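## Task

Lift the yellow can off the turntable and set it upright on the coaster, without moving any of the other cans from their places on the turntable.

## Robot and tools

ROBOT. Two arms, left_arm and right_arm, each with a two-finger gripper. The left gripper has rigid fingers. The right gripper's fingers can fold. A part held within the outer quarter of the pads, near the tips, is squeezed firmly. Held closer to the palm, it may be held loosely, dropped, or squeezed too hard. A fingertip pushed down onto a surface folds easily unless the fingers are fully shut, so a move can run past the surface without much sign, and the next grip may fail. Parts in hand may sometimes be tugged, and loose objects pushed, by outside disturbances.

FRAME. Every pose, velocity and target uses the scene frame. Its origin is at table-top height, halfway between the two arms' nominal bases. +z is up, +x points out over the table, and left_arm is on the +y side. Image left and right do not match these names. The real bases sit off their nominal spots; a BASES line, if shown, gives their calibrated places. Reported hand poses can be off by a few centimetres. Gripper axes: the fingers point along the gripper's +z and close along its y. end_effector_position is the point between the closed pads. The fingertips extend about 33 mm past it when the gap is 40 mm or less, and about 9 mm when fully open.

ROW FORMAT. A row has 20 numbers, always for both arms. First left_arm: x, y, z (metres, absolute position in the scene frame), then qw, qx, qy, qz (absolute orientation, w first), then gripper position, force_limit, speed. The same 10 follow for right_arm. The last three numbers of each arm range from -1 to 1. Gripper position: +1 is fully open (140 mm), about -0.8 is where the pads touch, and -1 closes until blocked. force_limit sets the squeeze after a slow close: about 14 N at -1, 40 N at 0, 58 N at +1. Faster closing grips harder. speed sets finger speed: about 30 mm/s at -1, 140 at 0, 250 at +1. To keep an arm still, resend its last reported pose and its previous gripper numbers; note that a 0 is a real command. To hold orientation steady, repeat the same quaternion in every row.

execute_actions(actions, cameras). actions is a list of actions. Each action is a table of up to 15 rows, one per 1/30 s step. A short table repeats its last row until the action's 15 steps (0.5 s) are done. An action is rejected for both arms if a target lies more than 0.6 m from that gripper's current position along any gripper axis. Each step, the controller limits the commanded pose to 70 mm and 16 degrees from the measured one, so one action may fall short. The "Hand target" line shows where each arm is actually being driven. An empty list only reports the state.

move(target, speed, blend, stop_force, zero, blocking, cameras). target is one row or a list of up to 15 rows of absolute poses. Each gripper follows a straight path there. speed is in m/s, from 0.002 to 0.5 (default 0.25); rotation is capped at twice that in rad/s. blend, in metres, rounds corners in a list. In a list, use the same finger numbers in every row so the paths do not pause. A move is capped at 10 s. It does not avoid obstacles or the other arm. Avoid paths near an arm's own base, since they can change its shoulder posture. stop_force (10 to 80 N, shared by both arms) ends an arm's path when it feels that much resistance. Use it only slowly and without turning the gripper. Leave it out when backing away from a contact. It gives no reading near stretched or straight-wrist poses. zero=true re-zeroes the reading before the move. blocking=false returns after 0.5 s while the move continues, and cannot be combined with stop_force. The result ends with a "move:" line giving the outcome (done, off_target, moving, held, fault) and any limits (paced = pose clipped, held = steps withheld). done means within 3 mm and 2 degrees, not that anything was touched.

wait(seconds 0 to 10) lets the scene run with the last commands held. stop brakes a running move. zoom_image(camera, region [x0,y0,x1,y1], at most 504x504 px) enlarges part of a camera's latest image. finished_scene(scene 1 or 2) ends the scene for good; the result must stay in place without the robot.

RESULTS. Each result lists each gripper's position, quaternion and velocities, Joint positions, Joint torques, External joint torques, and Flange force (along the gripper's own axes, weight of held parts included, with some error). A reading of "within noise" means the joints are at rest. Also shown are gripper position_measured in counts (3 fully open, about 75 = 100 mm, 139 = 60 mm, 200 = 20 mm, 230 pads together) and object_status: 0 moving, 1 blocked while opening, 2 blocked while closing (a grip), 3 reached target or pads met. Check for 2 after closing. To grip harder, raise force_limit and change position slightly (-1 to -0.98). To grip softer, open and close again slowly.

CAMERAS. cam_head_left, cam_head_right, cam_high, cam_low, cam_left_wrist, cam_right_wrist, each 672x504. A calibration is supplied; fixed cameras may be off by a couple of degrees and millimetres, and wrist images can lag during motion.

FAULTS AND CARE. An arm stops for 10 s if a joint's contact torque hits its limit (waist and shoulder 309, elbow 145, forearm roll 33.4, wrist pitch 34.8, wrist roll 30.7 N m) or if an outside force reaches 144 N. The arms are stiff, so commanding even slightly past a firm contact can trigger this. After such a stop, release a held part before moving the arm. Loads, stretched poses and pushing against unreachable poses heat the motors; MOTOR HOT warns of this, and an over-temperature stop lasts 30 to 60 s. Avoid dropping parts, letting go of moving parts, hard impacts, strong pushes, twisting stiff things, and contact between the arms. Never let anything fall or be left off the table. The simulation keeps running while you write, with last commands held.

Each tool is called after "Call:" by a JSON object that holds its "method" and its "body", one argument or row to a line.

## Session

Call:
{"method": "execute_actions", "body": {
  "actions": []
}}

Scene clock: 0.00 s.
left_arm: end_effector_position=(+0.4186, +0.4069, +0.1732) position_measured=3 object_status=3 end_effector_quat_wxyz=(-0.070, +0.979, -0.118, +0.150) | right_arm: end_effector_position=(+0.6330, -0.2867, +0.2376) position_measured=3 object_status=3 end_effector_quat_wxyz=(+0.164, +0.691, +0.208, +0.673)
Joint positions: left_arm=[-0.482 -0.111 2.209 0.308 0.818 1.196] | right_arm=[0.879 0.353 2.261 -2.261 1.17 3.781]
Joint velocities: within noise
Joint torques (N m): no reading
External joint torques (N m): no reading
Flange force (N): no reading
Hand target: left_arm +0.4186, +0.4069, +0.1732; -0.070, +0.979, -0.118, +0.150 | right_arm +0.6330, -0.2867, +0.2376; +0.164, +0.691, +0.208, +0.673
Tool commands: left_gripper/position=+1.0 left_gripper/force_limit=+1.0 left_gripper/speed=+1.0 right_gripper/position=+1.0 right_gripper/force_limit=+1.0 right_gripper/speed=+1.0

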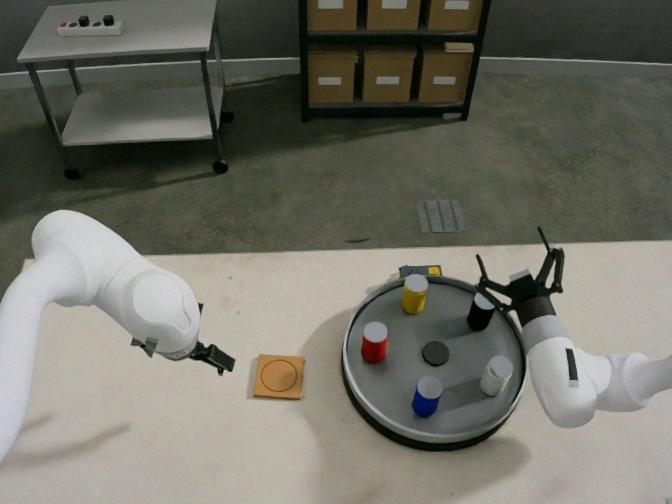

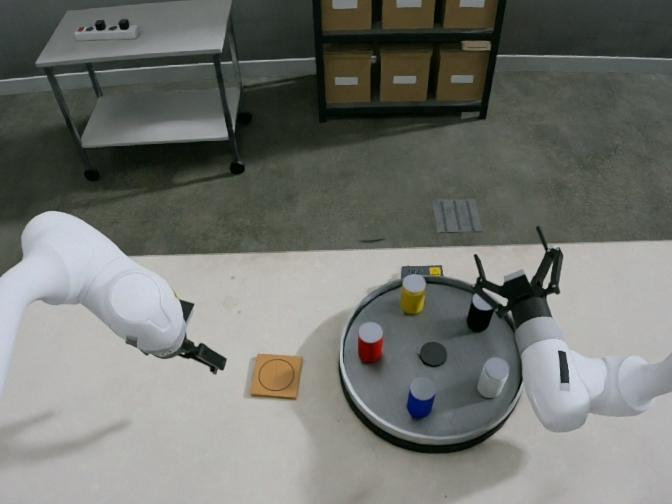

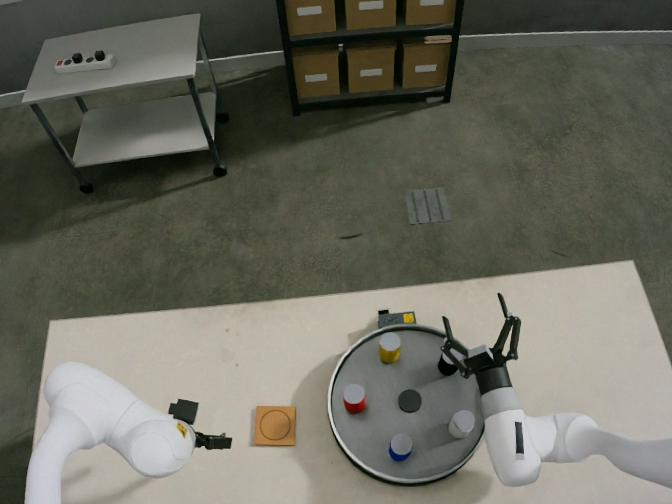

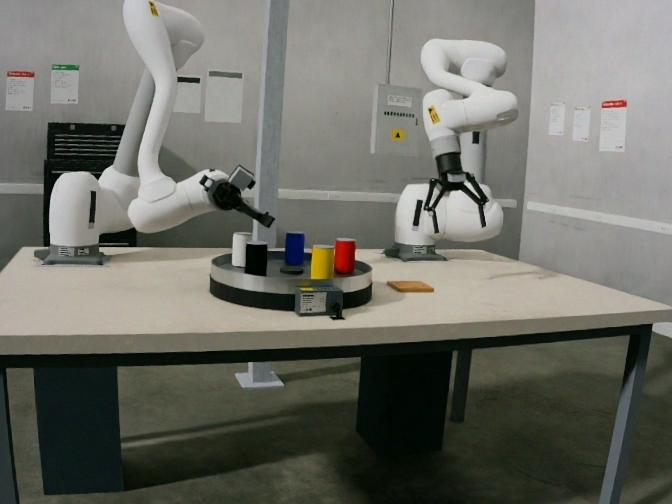

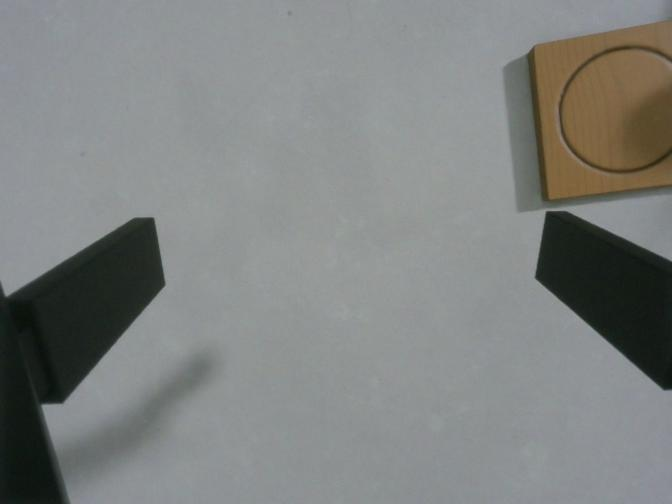

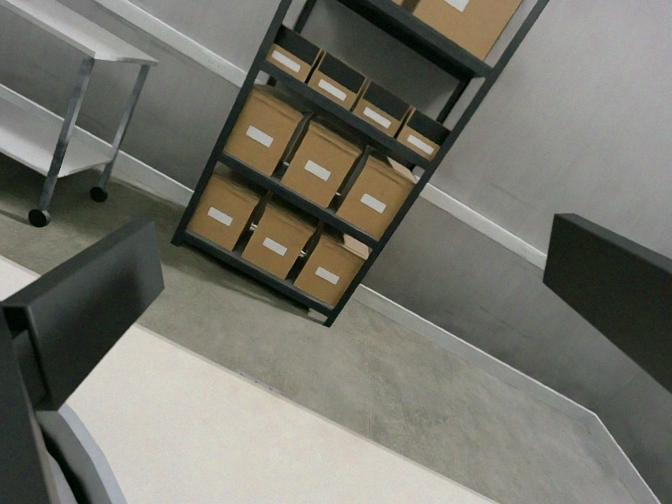

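Call:
{"method": "wait", "body": {
  "seconds": 1.0,
  "cameras": ["cam_high", "cam_low", "cam_head_left", "cam_head_right"]
}}

Call:
{"method": "zoom_image", "body": {
  "camera": "cam_high",
  "region": [230, 290, 510, 500]
}}

Call:
{"method": "zoom_image", "body": {
  "camera": "cam_low",
  "region": [190, 200, 450, 340]
}}

Scene clock: 1.43 s.
left_arm: end_effector_position=(+0.4186, +0.4069, +0.1732) position_measured=3 object_status=3 end_effector_quat_wxyz=(-0.070, +0.979, -0.118, +0.150) | right_arm: end_effector_position=(+0.6330, -0.2867, +0.2376) position_measured=3 object_status=3 end_effector_quat_wxyz=(+0.164, +0.691, +0.208, +0.673)
Joint positions: left_arm=[-0.482 -0.111 2.209 0.308 0.818 1.196] | right_arm=[0.879 0.353 2.261 -2.261 1.17 3.781]
Joint velocities: within noise
Joint torques (N m): left_arm=[0.55 -25.55 -39.77 4.57 -0.68 0.63] | right_arm=[0.82 -61.22 -21.04 -1.94 2.44 -0.23]
External joint torques (N m): left_arm=[-0.57 -0.24 2.46 -0.54 0.11 -0.64] | right_arm=[-0.94 5.35 0.9 -0.41 0.06 0.25]
Flange force (N): left_arm=[-5.1 2.7 0.9] | right_arm=[-8.8 -6.1 4.9]
Hand target: left_arm +0.4186, +0.4069, +0.1732; -0.070, +0.979, -0.118, +0.150 | right_arm +0.6330, -0.2867, +0.2376; +0.164, +0.691, +0.208, +0.673
Tool commands: left_gripper/position=+1.0 left_gripper/force_limit=+1.0 left_gripper/speed=+1.0 right_gripper/position=+1.0 right_gripper/force_limit=+1.0 right_gripper/speed=+1.0
wait: 1.00 s; at rest from the start
Images, in order (width x height): cam_head_left 672x504, cam_head_right 672x504, cam_high 672x504, cam_low 672x504.

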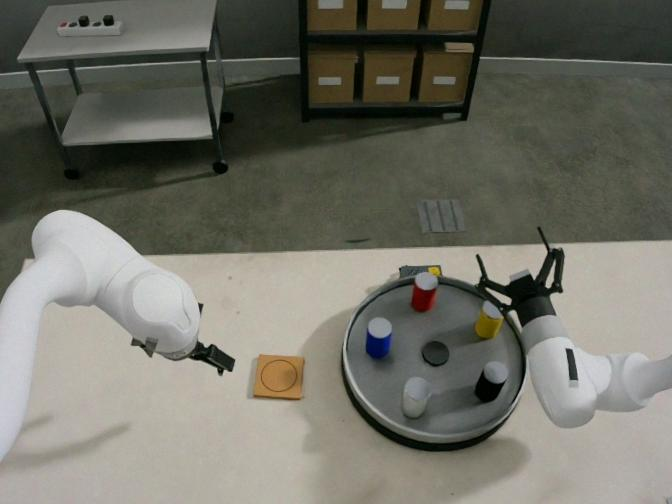

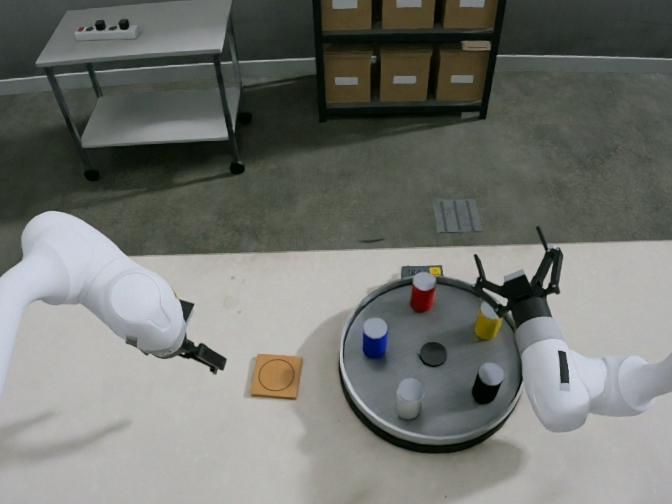

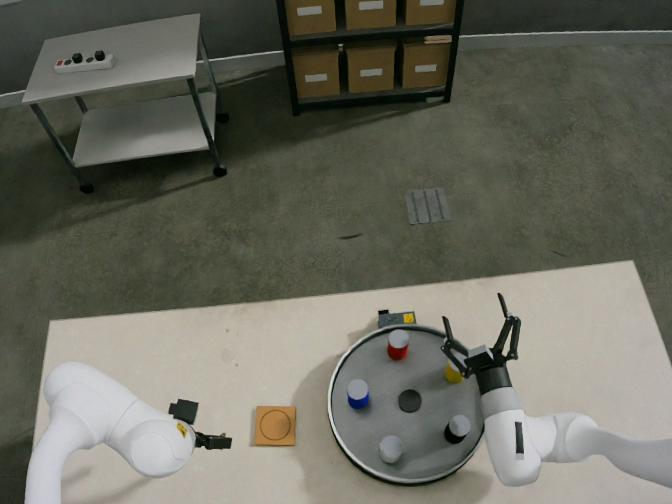

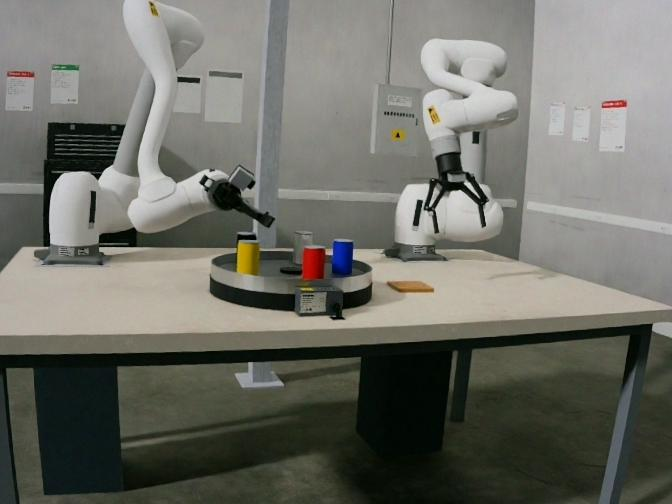

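Scaled by 1.800 from the camera's 672x504 image, which has a finer 960x720 frame.

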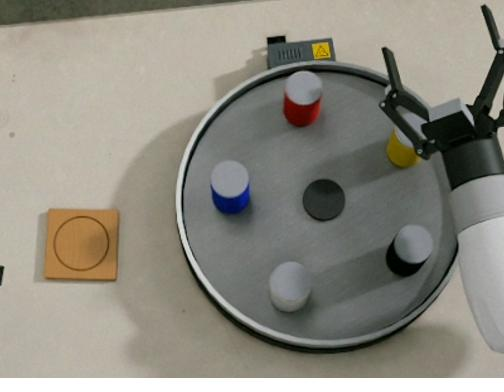

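Scaled by 1.938 from the camera's 672x504 image, which has a finer 960x720 frame.

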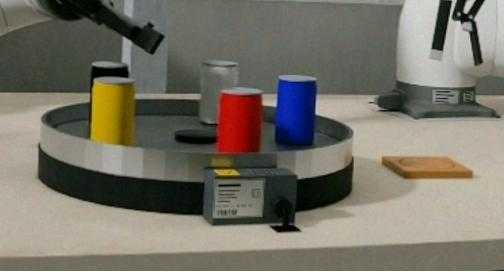

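Call:
{"method": "wait", "body": {
  "seconds": 0.1,
  "cameras": ["cam_high"]
}}

Call:
{"method": "wait", "body": {
  "seconds": 0.3,
  "cameras": ["cam_high"]
}}

Call:
{"method": "zoom_image", "body": {
  "camera": "cam_high",
  "region": [300, 290, 510, 500]
}}

Scene clock: 1.73 s.
left_arm: end_effector_position=(+0.4186, +0.4069, +0.1732) position_measured=3 object_status=3 end_effector_quat_wxyz=(-0.070, +0.979, -0.118, +0.150) | right_arm: end_effector_position=(+0.6330, -0.2867, +0.2376) position_measured=3 object_status=3 end_effector_quat_wxyz=(+0.164, +0.691, +0.208, +0.673)
Joint positions: left_arm=[-0.482 -0.111 2.209 0.308 0.818 1.196] | right_arm=[0.879 0.353 2.261 -2.261 1.17 3.781]
Joint velocities: within noise
Joint torques (N m): left_arm=[0.29 -25.73 -39.95 4.57 -0.64 0.63] | right_arm=[0.8 -61.11 -20.9 -1.92 2.44 -0.3]
External joint torques (N m): left_arm=[-0.16 -0.4 2.52 -0.52 0.06 -0.64] | right_arm=[-1.07 5.25 0.72 -0.41 0.06 0.32]
Flange force (N): left_arm=[-5.3 1.7 1.1] | right_arm=[-8.7 -5.9 5.2]
Hand target: left_arm +0.4186, +0.4069, +0.1732; -0.070, +0.979, -0.118, +0.150 | right_arm +0.6330, -0.2867, +0.2376; +0.164, +0.691, +0.208, +0.673
Tool commands: left_gripper/position=+1.0 left_gripper/force_limit=+1.0 left_gripper/speed=+1.0 right_gripper/position=+1.0 right_gripper/force_limit=+1.0 right_gripper/speed=+1.0
wait: 0.10 s; at rest from the start
Images, in order (width x height): cam_high 672x504.

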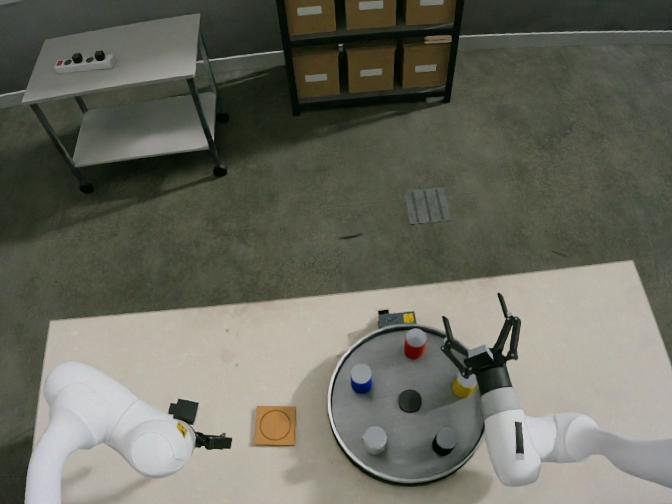

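Scene clock: 2.03 s.
left_arm: end_effector_position=(+0.4186, +0.4069, +0.1732) position_measured=3 object_status=3 end_effector_quat_wxyz=(-0.070, +0.979, -0.118, +0.150) | right_arm: end_effector_position=(+0.6330, -0.2867, +0.2376) position_measured=3 object_status=3 end_effector_quat_wxyz=(+0.164, +0.691, +0.208, +0.673)
Joint positions: left_arm=[-0.482 -0.111 2.209 0.308 0.818 1.196] | right_arm=[0.879 0.353 2.261 -2.261 1.17 3.781]
Joint velocities: within noise
Joint torques (N m): left_arm=[0.36 -25.52 -40 4.58 -0.65 0.64] | right_arm=[0.83 -61.37 -20.91 -1.93 2.47 -0.31]
External joint torques (N m): left_arm=[-0.37 -0.59 2.56 -0.53 0.08 -0.64] | right_arm=[-0.68 5.43 0.81 -0.4 0.02 0.34]
Flange force (N): left_arm=[-5.7 2.1 0.7] | right_arm=[-8.7 -6.6 4.7]
Hand target: left_arm +0.4186, +0.4069, +0.1732; -0.070, +0.979, -0.118, +0.150 | right_arm +0.6330, -0.2867, +0.2376; +0.164, +0.691, +0.208, +0.673
Tool commands: left_gripper/position=+1.0 left_gripper/force_limit=+1.0 left_gripper/speed=+1.0 right_gripper/position=+1.0 right_gripper/force_limit=+1.0 right_gripper/speed=+1.0
wait: 0.30 s; at rest by 0.17 s
Images, in order (width x height): cam_high 672x504.

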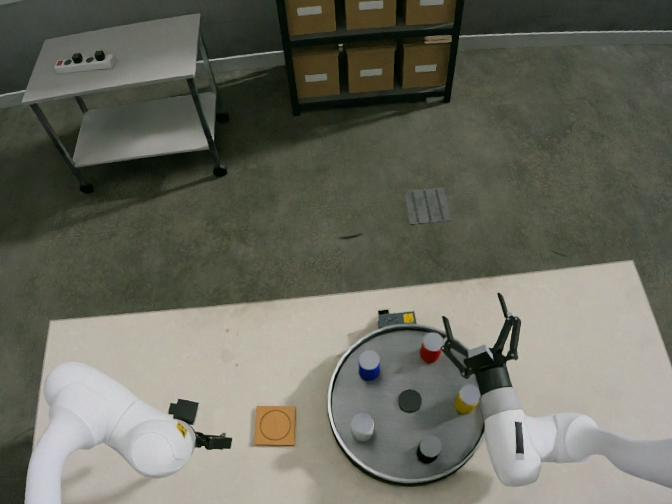

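Scaled by 2.400 from the camera's 672x504 image, which has a finer 960x720 frame.

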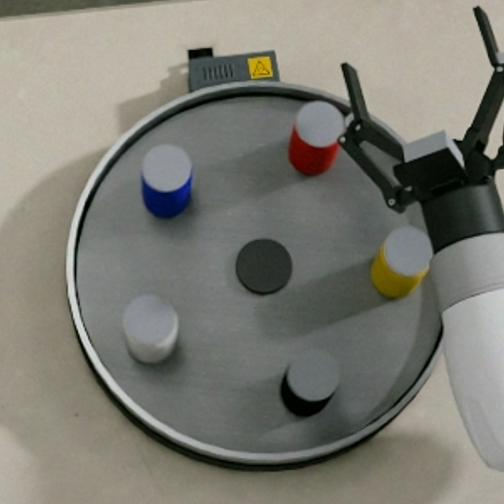

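Call:
{"method": "zoom_image", "body": {
  "camera": "cam_high",
  "region": [360, 295, 440, 345]
}}

Call:
{"method": "wait", "body": {
  "seconds": 0.05,
  "cameras": ["cam_low", "cam_head_left", "cam_head_right", "cam_high"]
}}

Call:
{"method": "zoom_image", "body": {
  "camera": "cam_low",
  "region": [280, 270, 360, 330]
}}

Call:
{"method": "zoom_image", "body": {
  "camera": "cam_head_left",
  "region": [380, 240, 480, 300]
}}

Scaled by 6.300 from the camera's 672x504 image, which has a finer 960x720 frame.

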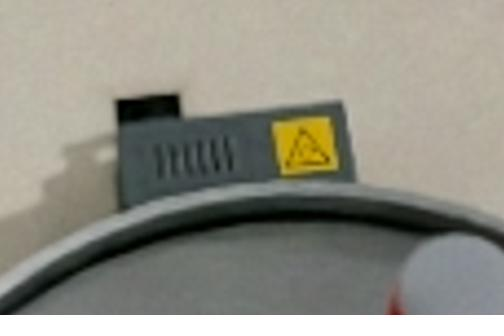

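Scene clock: 2.97 s.
left_arm: end_effector_position=(+0.4186, +0.4069, +0.1732) position_measured=3 object_status=3 end_effector_quat_wxyz=(-0.070, +0.979, -0.118, +0.150) | right_arm: end_effector_position=(+0.6330, -0.2867, +0.2376) position_measured=3 object_status=3 end_effector_quat_wxyz=(+0.164, +0.691, +0.208, +0.673)
Joint positions: left_arm=[-0.482 -0.111 2.209 0.308 0.818 1.196] | right_arm=[0.879 0.353 2.261 -2.261 1.17 3.781]
Joint velocities: within noise
Joint torques (N m): left_arm=[0.06 -25.47 -39.86 4.61 -0.66 0.62] | right_arm=[1.03 -61.24 -20.89 -1.91 2.49 -0.29]
External joint torques (N m): left_arm=[-0.06 -0.53 2.46 -0.57 0.08 -0.63] | right_arm=[-0.73 5.22 0.68 -0.43 0 0.31]
Flange force (N): left_arm=[-5.3 1.3 0.8] | right_arm=[-8.3 -6.3 4.8]
Hand target: left_arm +0.4186, +0.4069, +0.1732; -0.070, +0.979, -0.118, +0.150 | right_arm +0.6330, -0.2867, +0.2376; +0.164, +0.691, +0.208, +0.673
Tool commands: left_gripper/position=+1.0 left_gripper/force_limit=+1.0 left_gripper/speed=+1.0 right_gripper/position=+1.0 right_gripper/force_limit=+1.0 right_gripper/speed=+1.0
wait: 0.07 s; at rest from the start
Images, in order (width x height): cam_head_left 672x504, cam_head_right 672x504, cam_high 672x504, cam_low 672x504.

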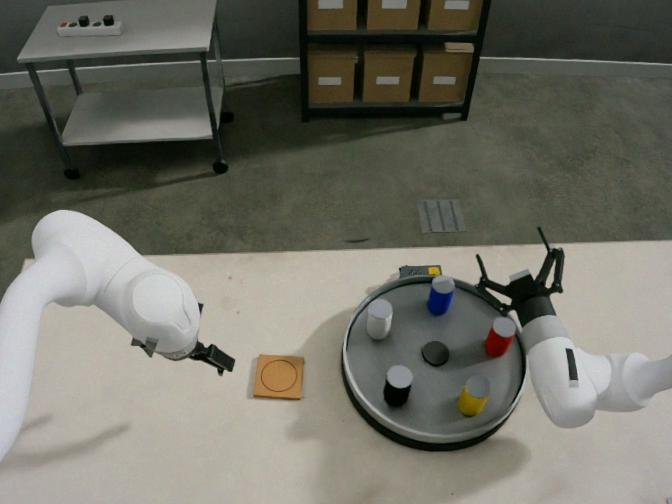

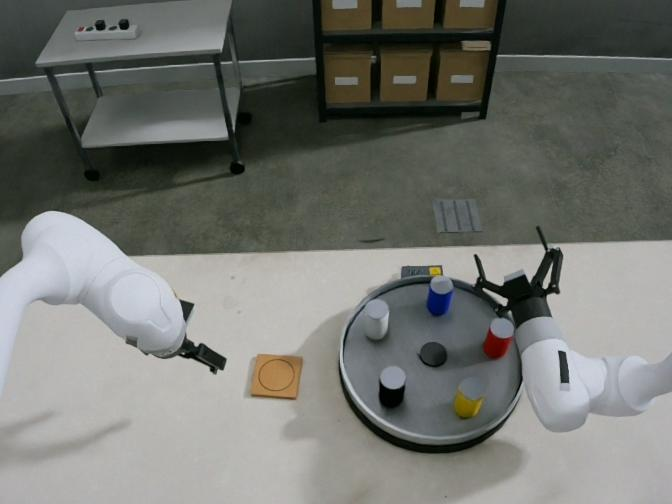

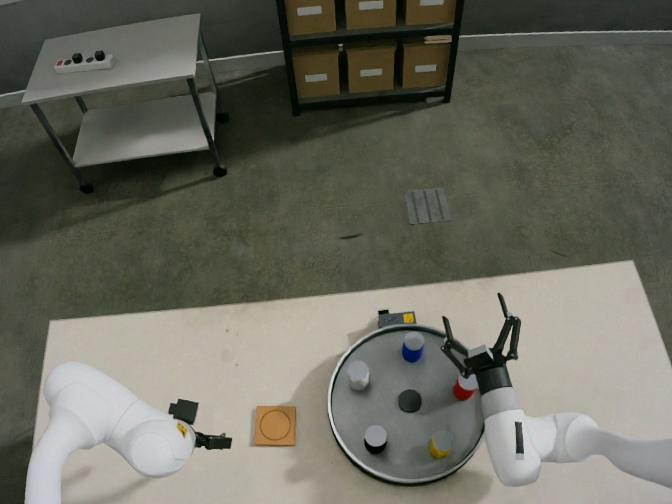

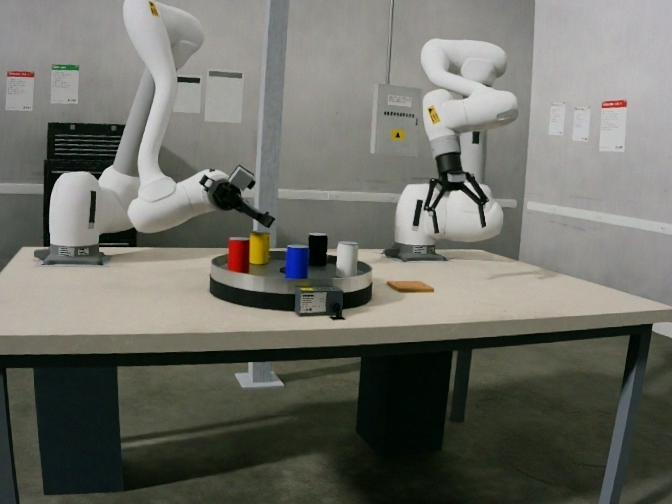

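Scaled by 6.300 from the camera's 672x504 image, which has a finer 960x720 frame.

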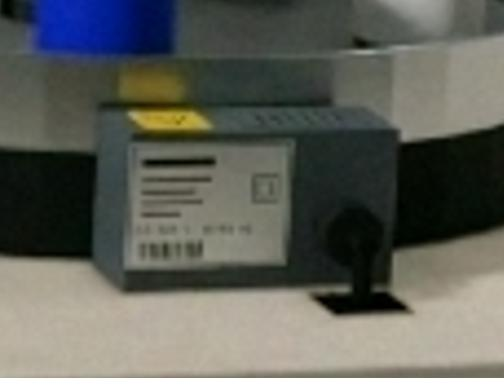

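Scaled by 5.040 from the camera's 672x504 image, which has a finer 960x720 frame.

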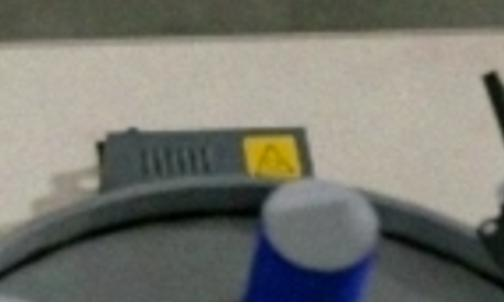

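Call:
{"method": "move", "body": {
  "target": [0.45, 0.06, 0.33, 0, 1, 0, 0, 1, 1, 1, 0.6330, -0.2867, 0.2376, 0.164, 0.691, 0.208, 0.673, 1, 1, 1],
  "speed": 0.2
}}

Call:
{"method": "zoom_image", "body": {
  "camera": "cam_left_wrist",
  "region": [84, 0, 588, 504]
}}

Call:
{"method": "zoom_image", "body": {
  "camera": "cam_high",
  "region": [230, 290, 510, 500]
}}

Call:
{"method": "zoom_image", "body": {
  "camera": "cam_low",
  "region": [190, 200, 450, 340]
}}

Scene clock: 8.47 s.
left_arm: end_effector_position=(+0.4500, +0.0600, +0.3300) position_measured=3 object_status=3 end_effector_quat_wxyz=(+0.000, +1.000, +0.000, +0.000) | right_arm: end_effector_position=(+0.6330, -0.2867, +0.2376) position_measured=3 object_status=3 end_effector_quat_wxyz=(+0.164, +0.691, +0.208, +0.673)
Joint positions: left_arm=[-0.815 0.232 1.506 0 1.403 0.809] | right_arm=[0.879 0.353 2.261 -2.26 1.171 3.782]
Joint velocities: within noise
Joint torques (N m): left_arm=[0.4 -65.37 -44.38 4.85 -0.13 0.69] | right_arm=[1.33 -61.63 -20.96 -1.9 2.48 -0.26]
External joint torques (N m): left_arm=[-0.47 0.35 3.25 -0.6 0.1 -0.69] | right_arm=[-1.33 5.68 0.72 -0.44 0.01 0.28]
Flange force (N): left_arm=[-5.6 -2.7 4.7] | right_arm=[-9.3 -6.2 6.0]
Hand target: left_arm +0.4500, +0.0600, +0.3300; +0.000, +1.000, +0.000, +0.000 | right_arm +0.6330, -0.2867, +0.2376; +0.164, +0.691, +0.208, +0.673
Off the commanded pose: left_arm 0.000 m, 0 deg | right_arm 0.000 m, 0 deg.
move: done
camera_calibration:
cam_left_wrist: T_world_to_cam=[[-0.0139972, -0.999753, 0.0172838, 0.0660167], [-0.936962, 0.01915, 0.348905, 0.308597], [-0.34915, -0.0113106, -0.936999, 0.615419], [0, 0, 0, 1]] pos_world=[0.504941, 0.0670515, 0.467835]
cam_right_wrist: T_world_to_cam=[[0.0475895, -0.872363, 0.486538, -0.38862], [-0.351659, -0.470537, -0.809278, 0.284783], [0.934918, -0.132582, -0.329166, -0.408003], [0, 0, 0, 1]] pos_world=[0.500089, -0.25911, 0.285246]

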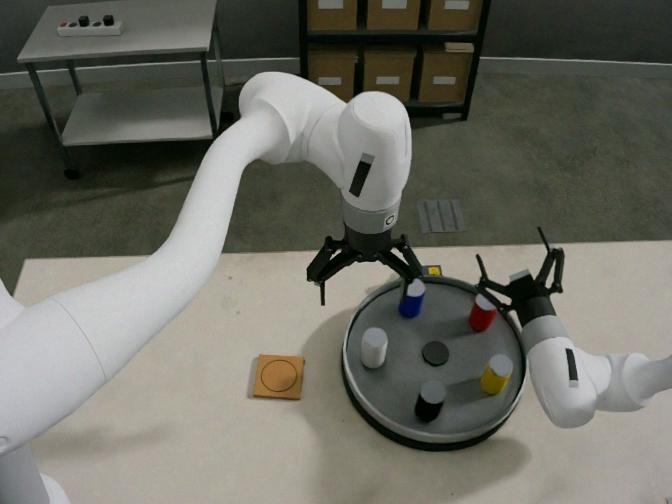

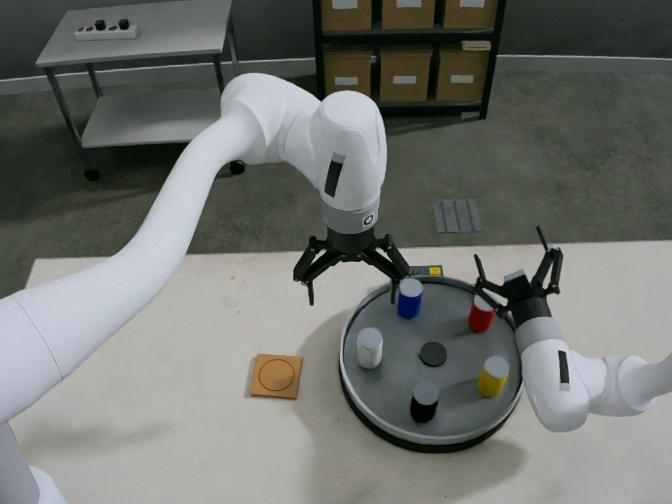

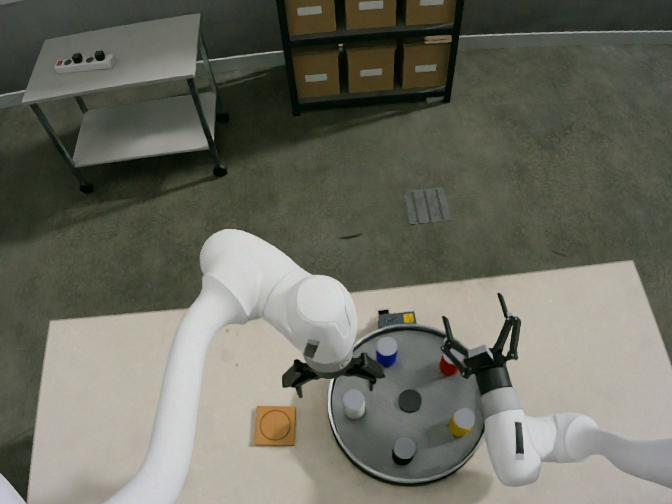

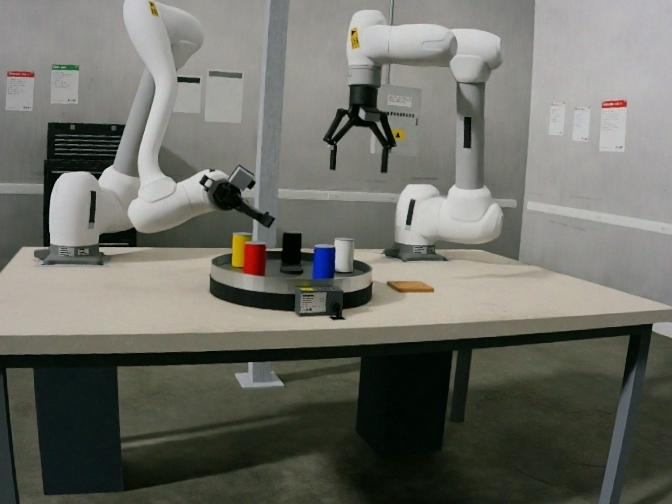

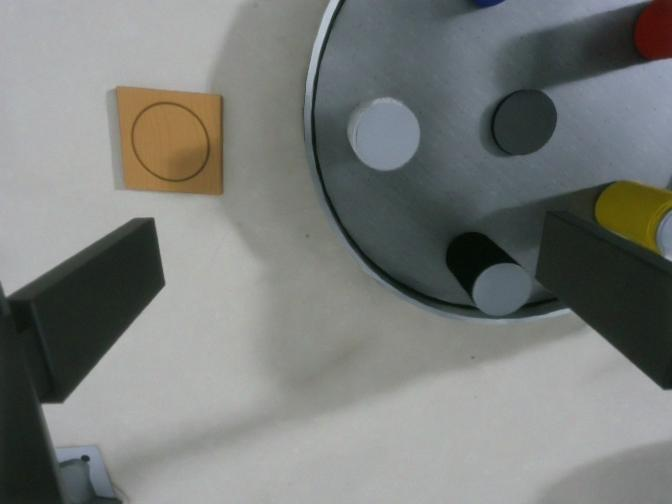

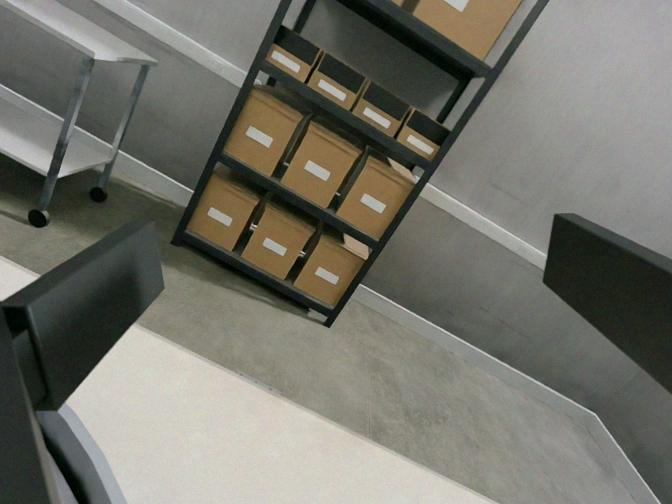

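Scaled by 1.000.

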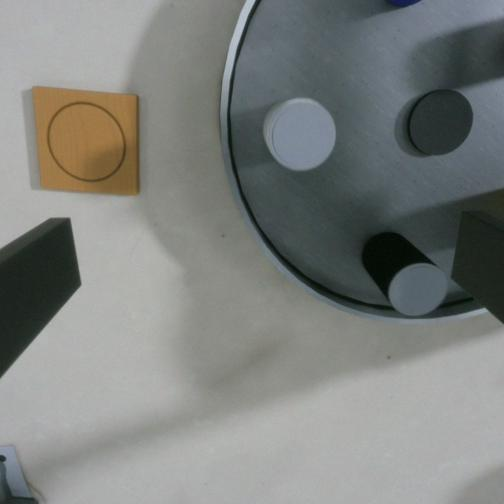

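Scaled by 1.800 from the camera's 672x504 image, which has a finer 960x720 frame.

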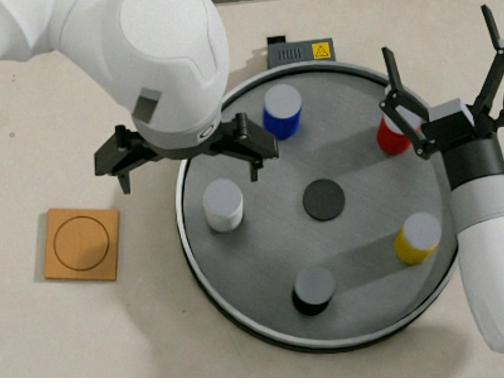

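Scaled by 1.938 from the camera's 672x504 image, which has a finer 960x720 frame.

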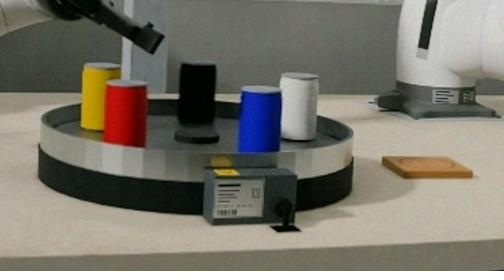

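Call:
{"method": "move", "body": {
  "target": [0.45, -0.03, 0.25, 0, 1, 0, 0, 1, 1, 1, 0.6330, -0.2867, 0.2376, 0.164, 0.691, 0.208, 0.673, 1, 1, 1],
  "speed": 0.2,
  "cameras": ["cam_left_wrist", "cam_high", "cam_low"]
}}

Call:
{"method": "zoom_image", "body": {
  "camera": "cam_left_wrist",
  "region": [168, 0, 672, 504]
}}

Call:
{"method": "zoom_image", "body": {
  "camera": "cam_low",
  "region": [190, 100, 450, 340]
}}

Scene clock: 10.13 s.
left_arm: end_effector_position=(+0.4500, -0.0300, +0.2501) position_measured=3 object_status=3 end_effector_quat_wxyz=(+0.000, +1.000, +0.000, +0.000) | right_arm: end_effector_position=(+0.6330, -0.2867, +0.2376) position_measured=3 object_status=3 end_effector_quat_wxyz=(+0.164, +0.691, +0.208, +0.673)
Joint positions: left_arm=[-0.901 0.358 1.485 0 1.298 0.723] | right_arm=[0.879 0.353 2.261 -2.26 1.171 3.782]
Joint velocities: within noise
Joint torques (N m): left_arm=[0.51 -77.75 -42.79 4.68 -0.17 0.63] | right_arm=[0.58 -61.05 -21.07 -1.94 2.43 -0.29]
External joint torques (N m): left_arm=[-0.95 1.18 2.48 -0.53 0.13 -0.63] | right_arm=[-0.51 5.12 0.93 -0.4 0.06 0.31]
Flange force (N): left_arm=[-4.0 -1.1 3.4] | right_arm=[-8.4 -6.2 4.0]
Hand target: left_arm +0.4500, -0.0300, +0.2500; +0.000, +1.000, +0.000, +0.000 | right_arm +0.6330, -0.2867, +0.2376; +0.164, +0.691, +0.208, +0.673
Off the commanded pose: left_arm 0.000 m, 0 deg | right_arm 0.000 m, 0 deg.
move: done
camera_calibration:
cam_left_wrist: T_world_to_cam=[[-0.0139426, -0.999751, 0.0174181, -0.0226628], [-0.936943, 0.0191464, 0.348957, 0.33818], [-0.349204, -0.0114544, -0.936977, 0.539509], [0, 0, 0, 1]] pos_world=[0.504938, -0.0229524, 0.387891]
Images, in order (width x height): cam_high 672x504, cam_low 672x504, cam_left_wrist 672x504.

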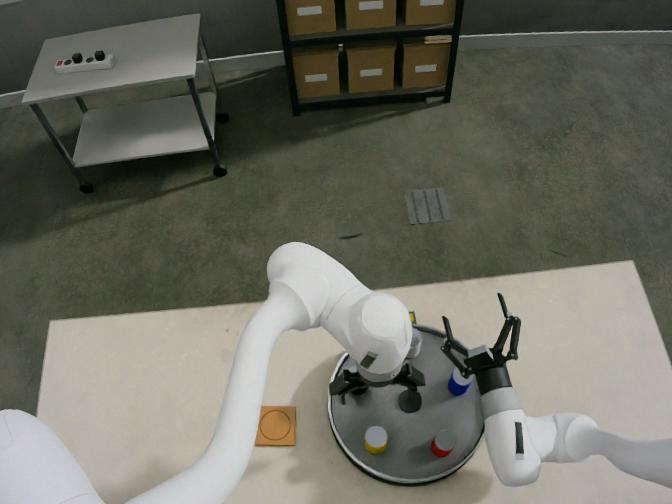

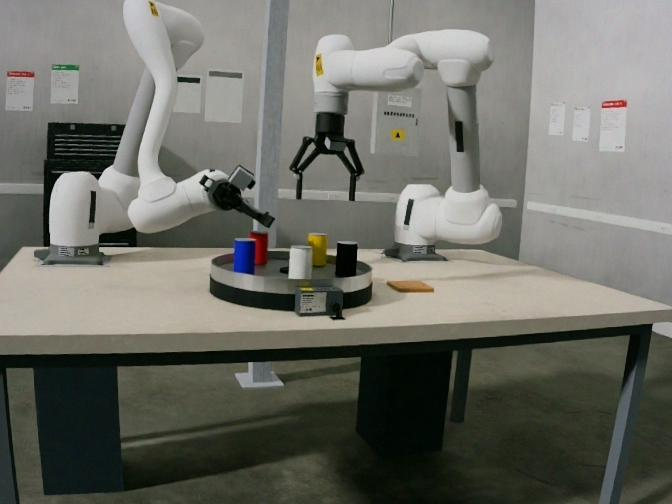

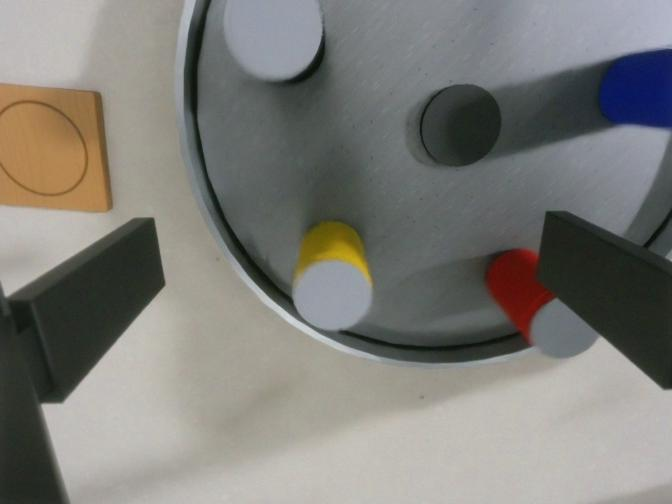

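Scaled by 1.000.

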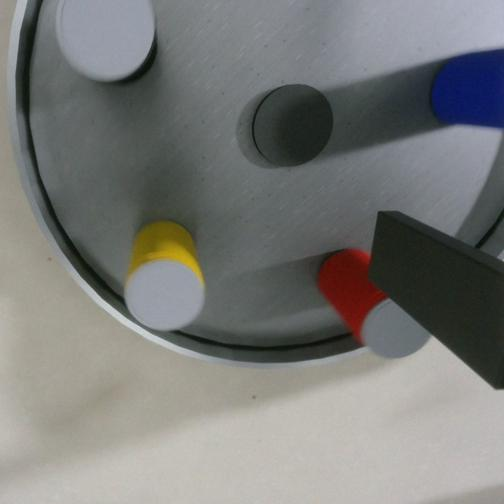

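Scaled by 1.938 from the camera's 672x504 image, which has a finer 960x720 frame.

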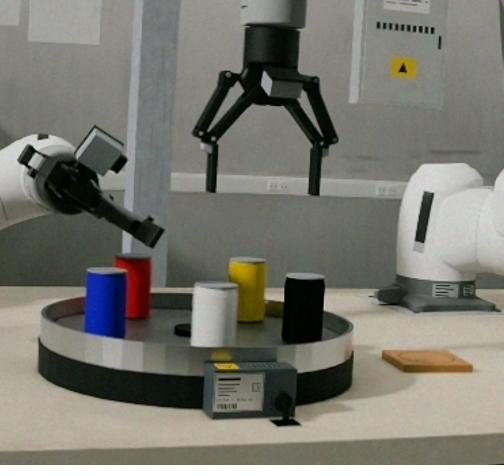

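Call:
{"method": "zoom_image", "body": {
  "camera": "cam_left_wrist",
  "region": [270, 200, 396, 344]
}}

Call:
{"method": "zoom_image", "body": {
  "camera": "cam_left_wrist",
  "region": [400, 60, 526, 186]
}}

Call:
{"method": "zoom_image", "body": {
  "camera": "cam_left_wrist",
  "region": [0, 60, 220, 280]
}}

Call:
{"method": "zoom_image", "body": {
  "camera": "cam_left_wrist",
  "region": [160, 180, 600, 400]
}}

Scaled by 3.500 from the camera's 672x504 image, which has a finer 960x720 frame.

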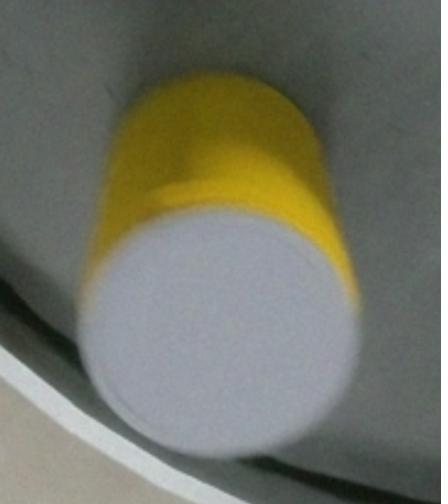

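Scaled by 4.000 from the camera's 672x504 image, which has a finer 960x720 frame.

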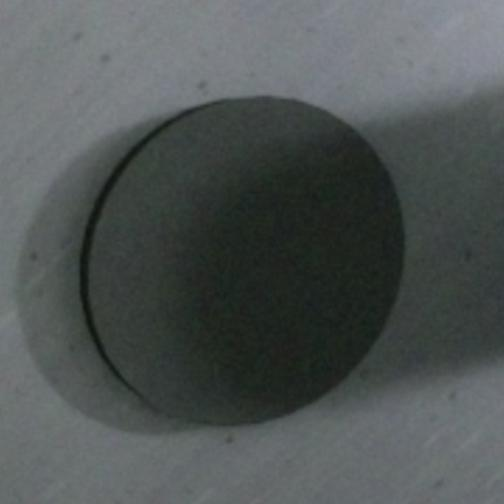

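Scaled by 2.291 from the camera's 672x504 image, which has a finer 960x720 frame.

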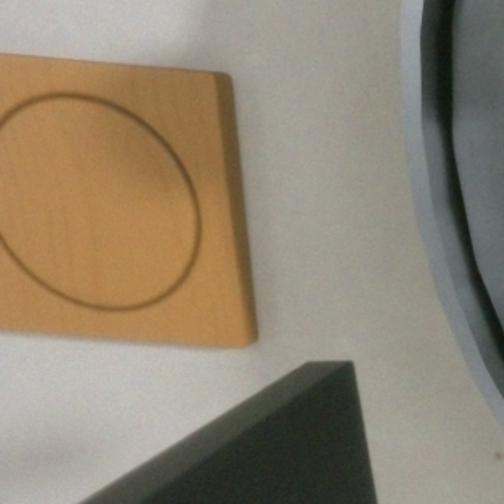

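Scaled by 1.145 from the camera's 672x504 image, which has a finer 960x720 frame.

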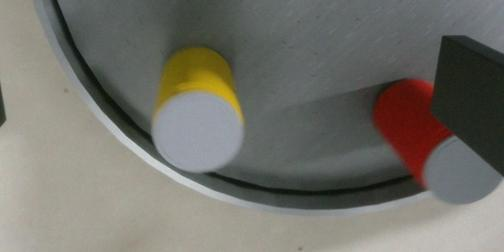

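Call:
{"method": "zoom_image", "body": {
  "camera": "cam_low",
  "region": [200, 215, 390, 325]
}}

Call:
{"method": "zoom_image", "body": {
  "camera": "cam_low",
  "region": [225, 225, 285, 285]
}}

Call:
{"method": "zoom_image", "body": {
  "camera": "cam_high",
  "region": [310, 310, 500, 500]
}}

Scaled by 2.653 from the camera's 672x504 image, which has a finer 960x720 frame.

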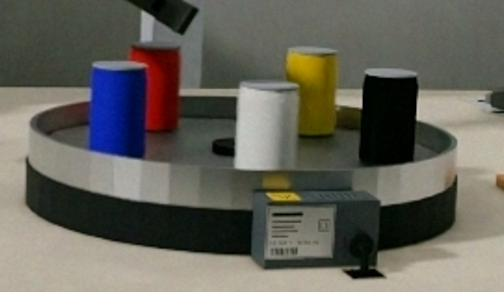

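Scaled by 8.400 from the camera's 672x504 image, which has a finer 960x720 frame.

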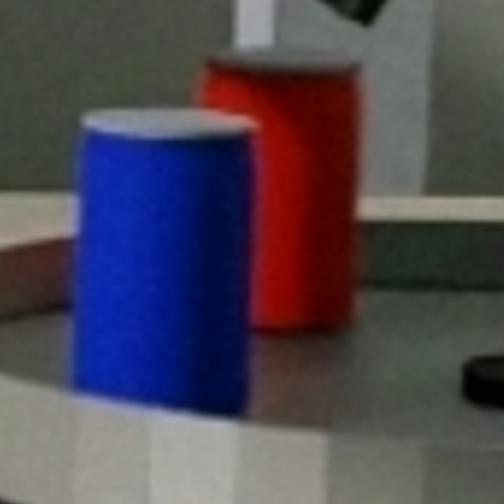

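Scaled by 2.653 from the camera's 672x504 image, which has a finer 960x720 frame.

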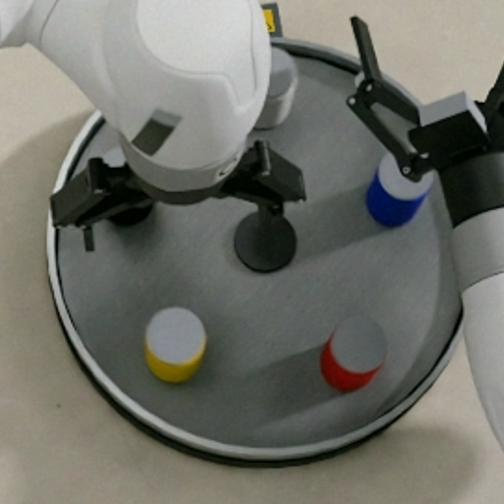

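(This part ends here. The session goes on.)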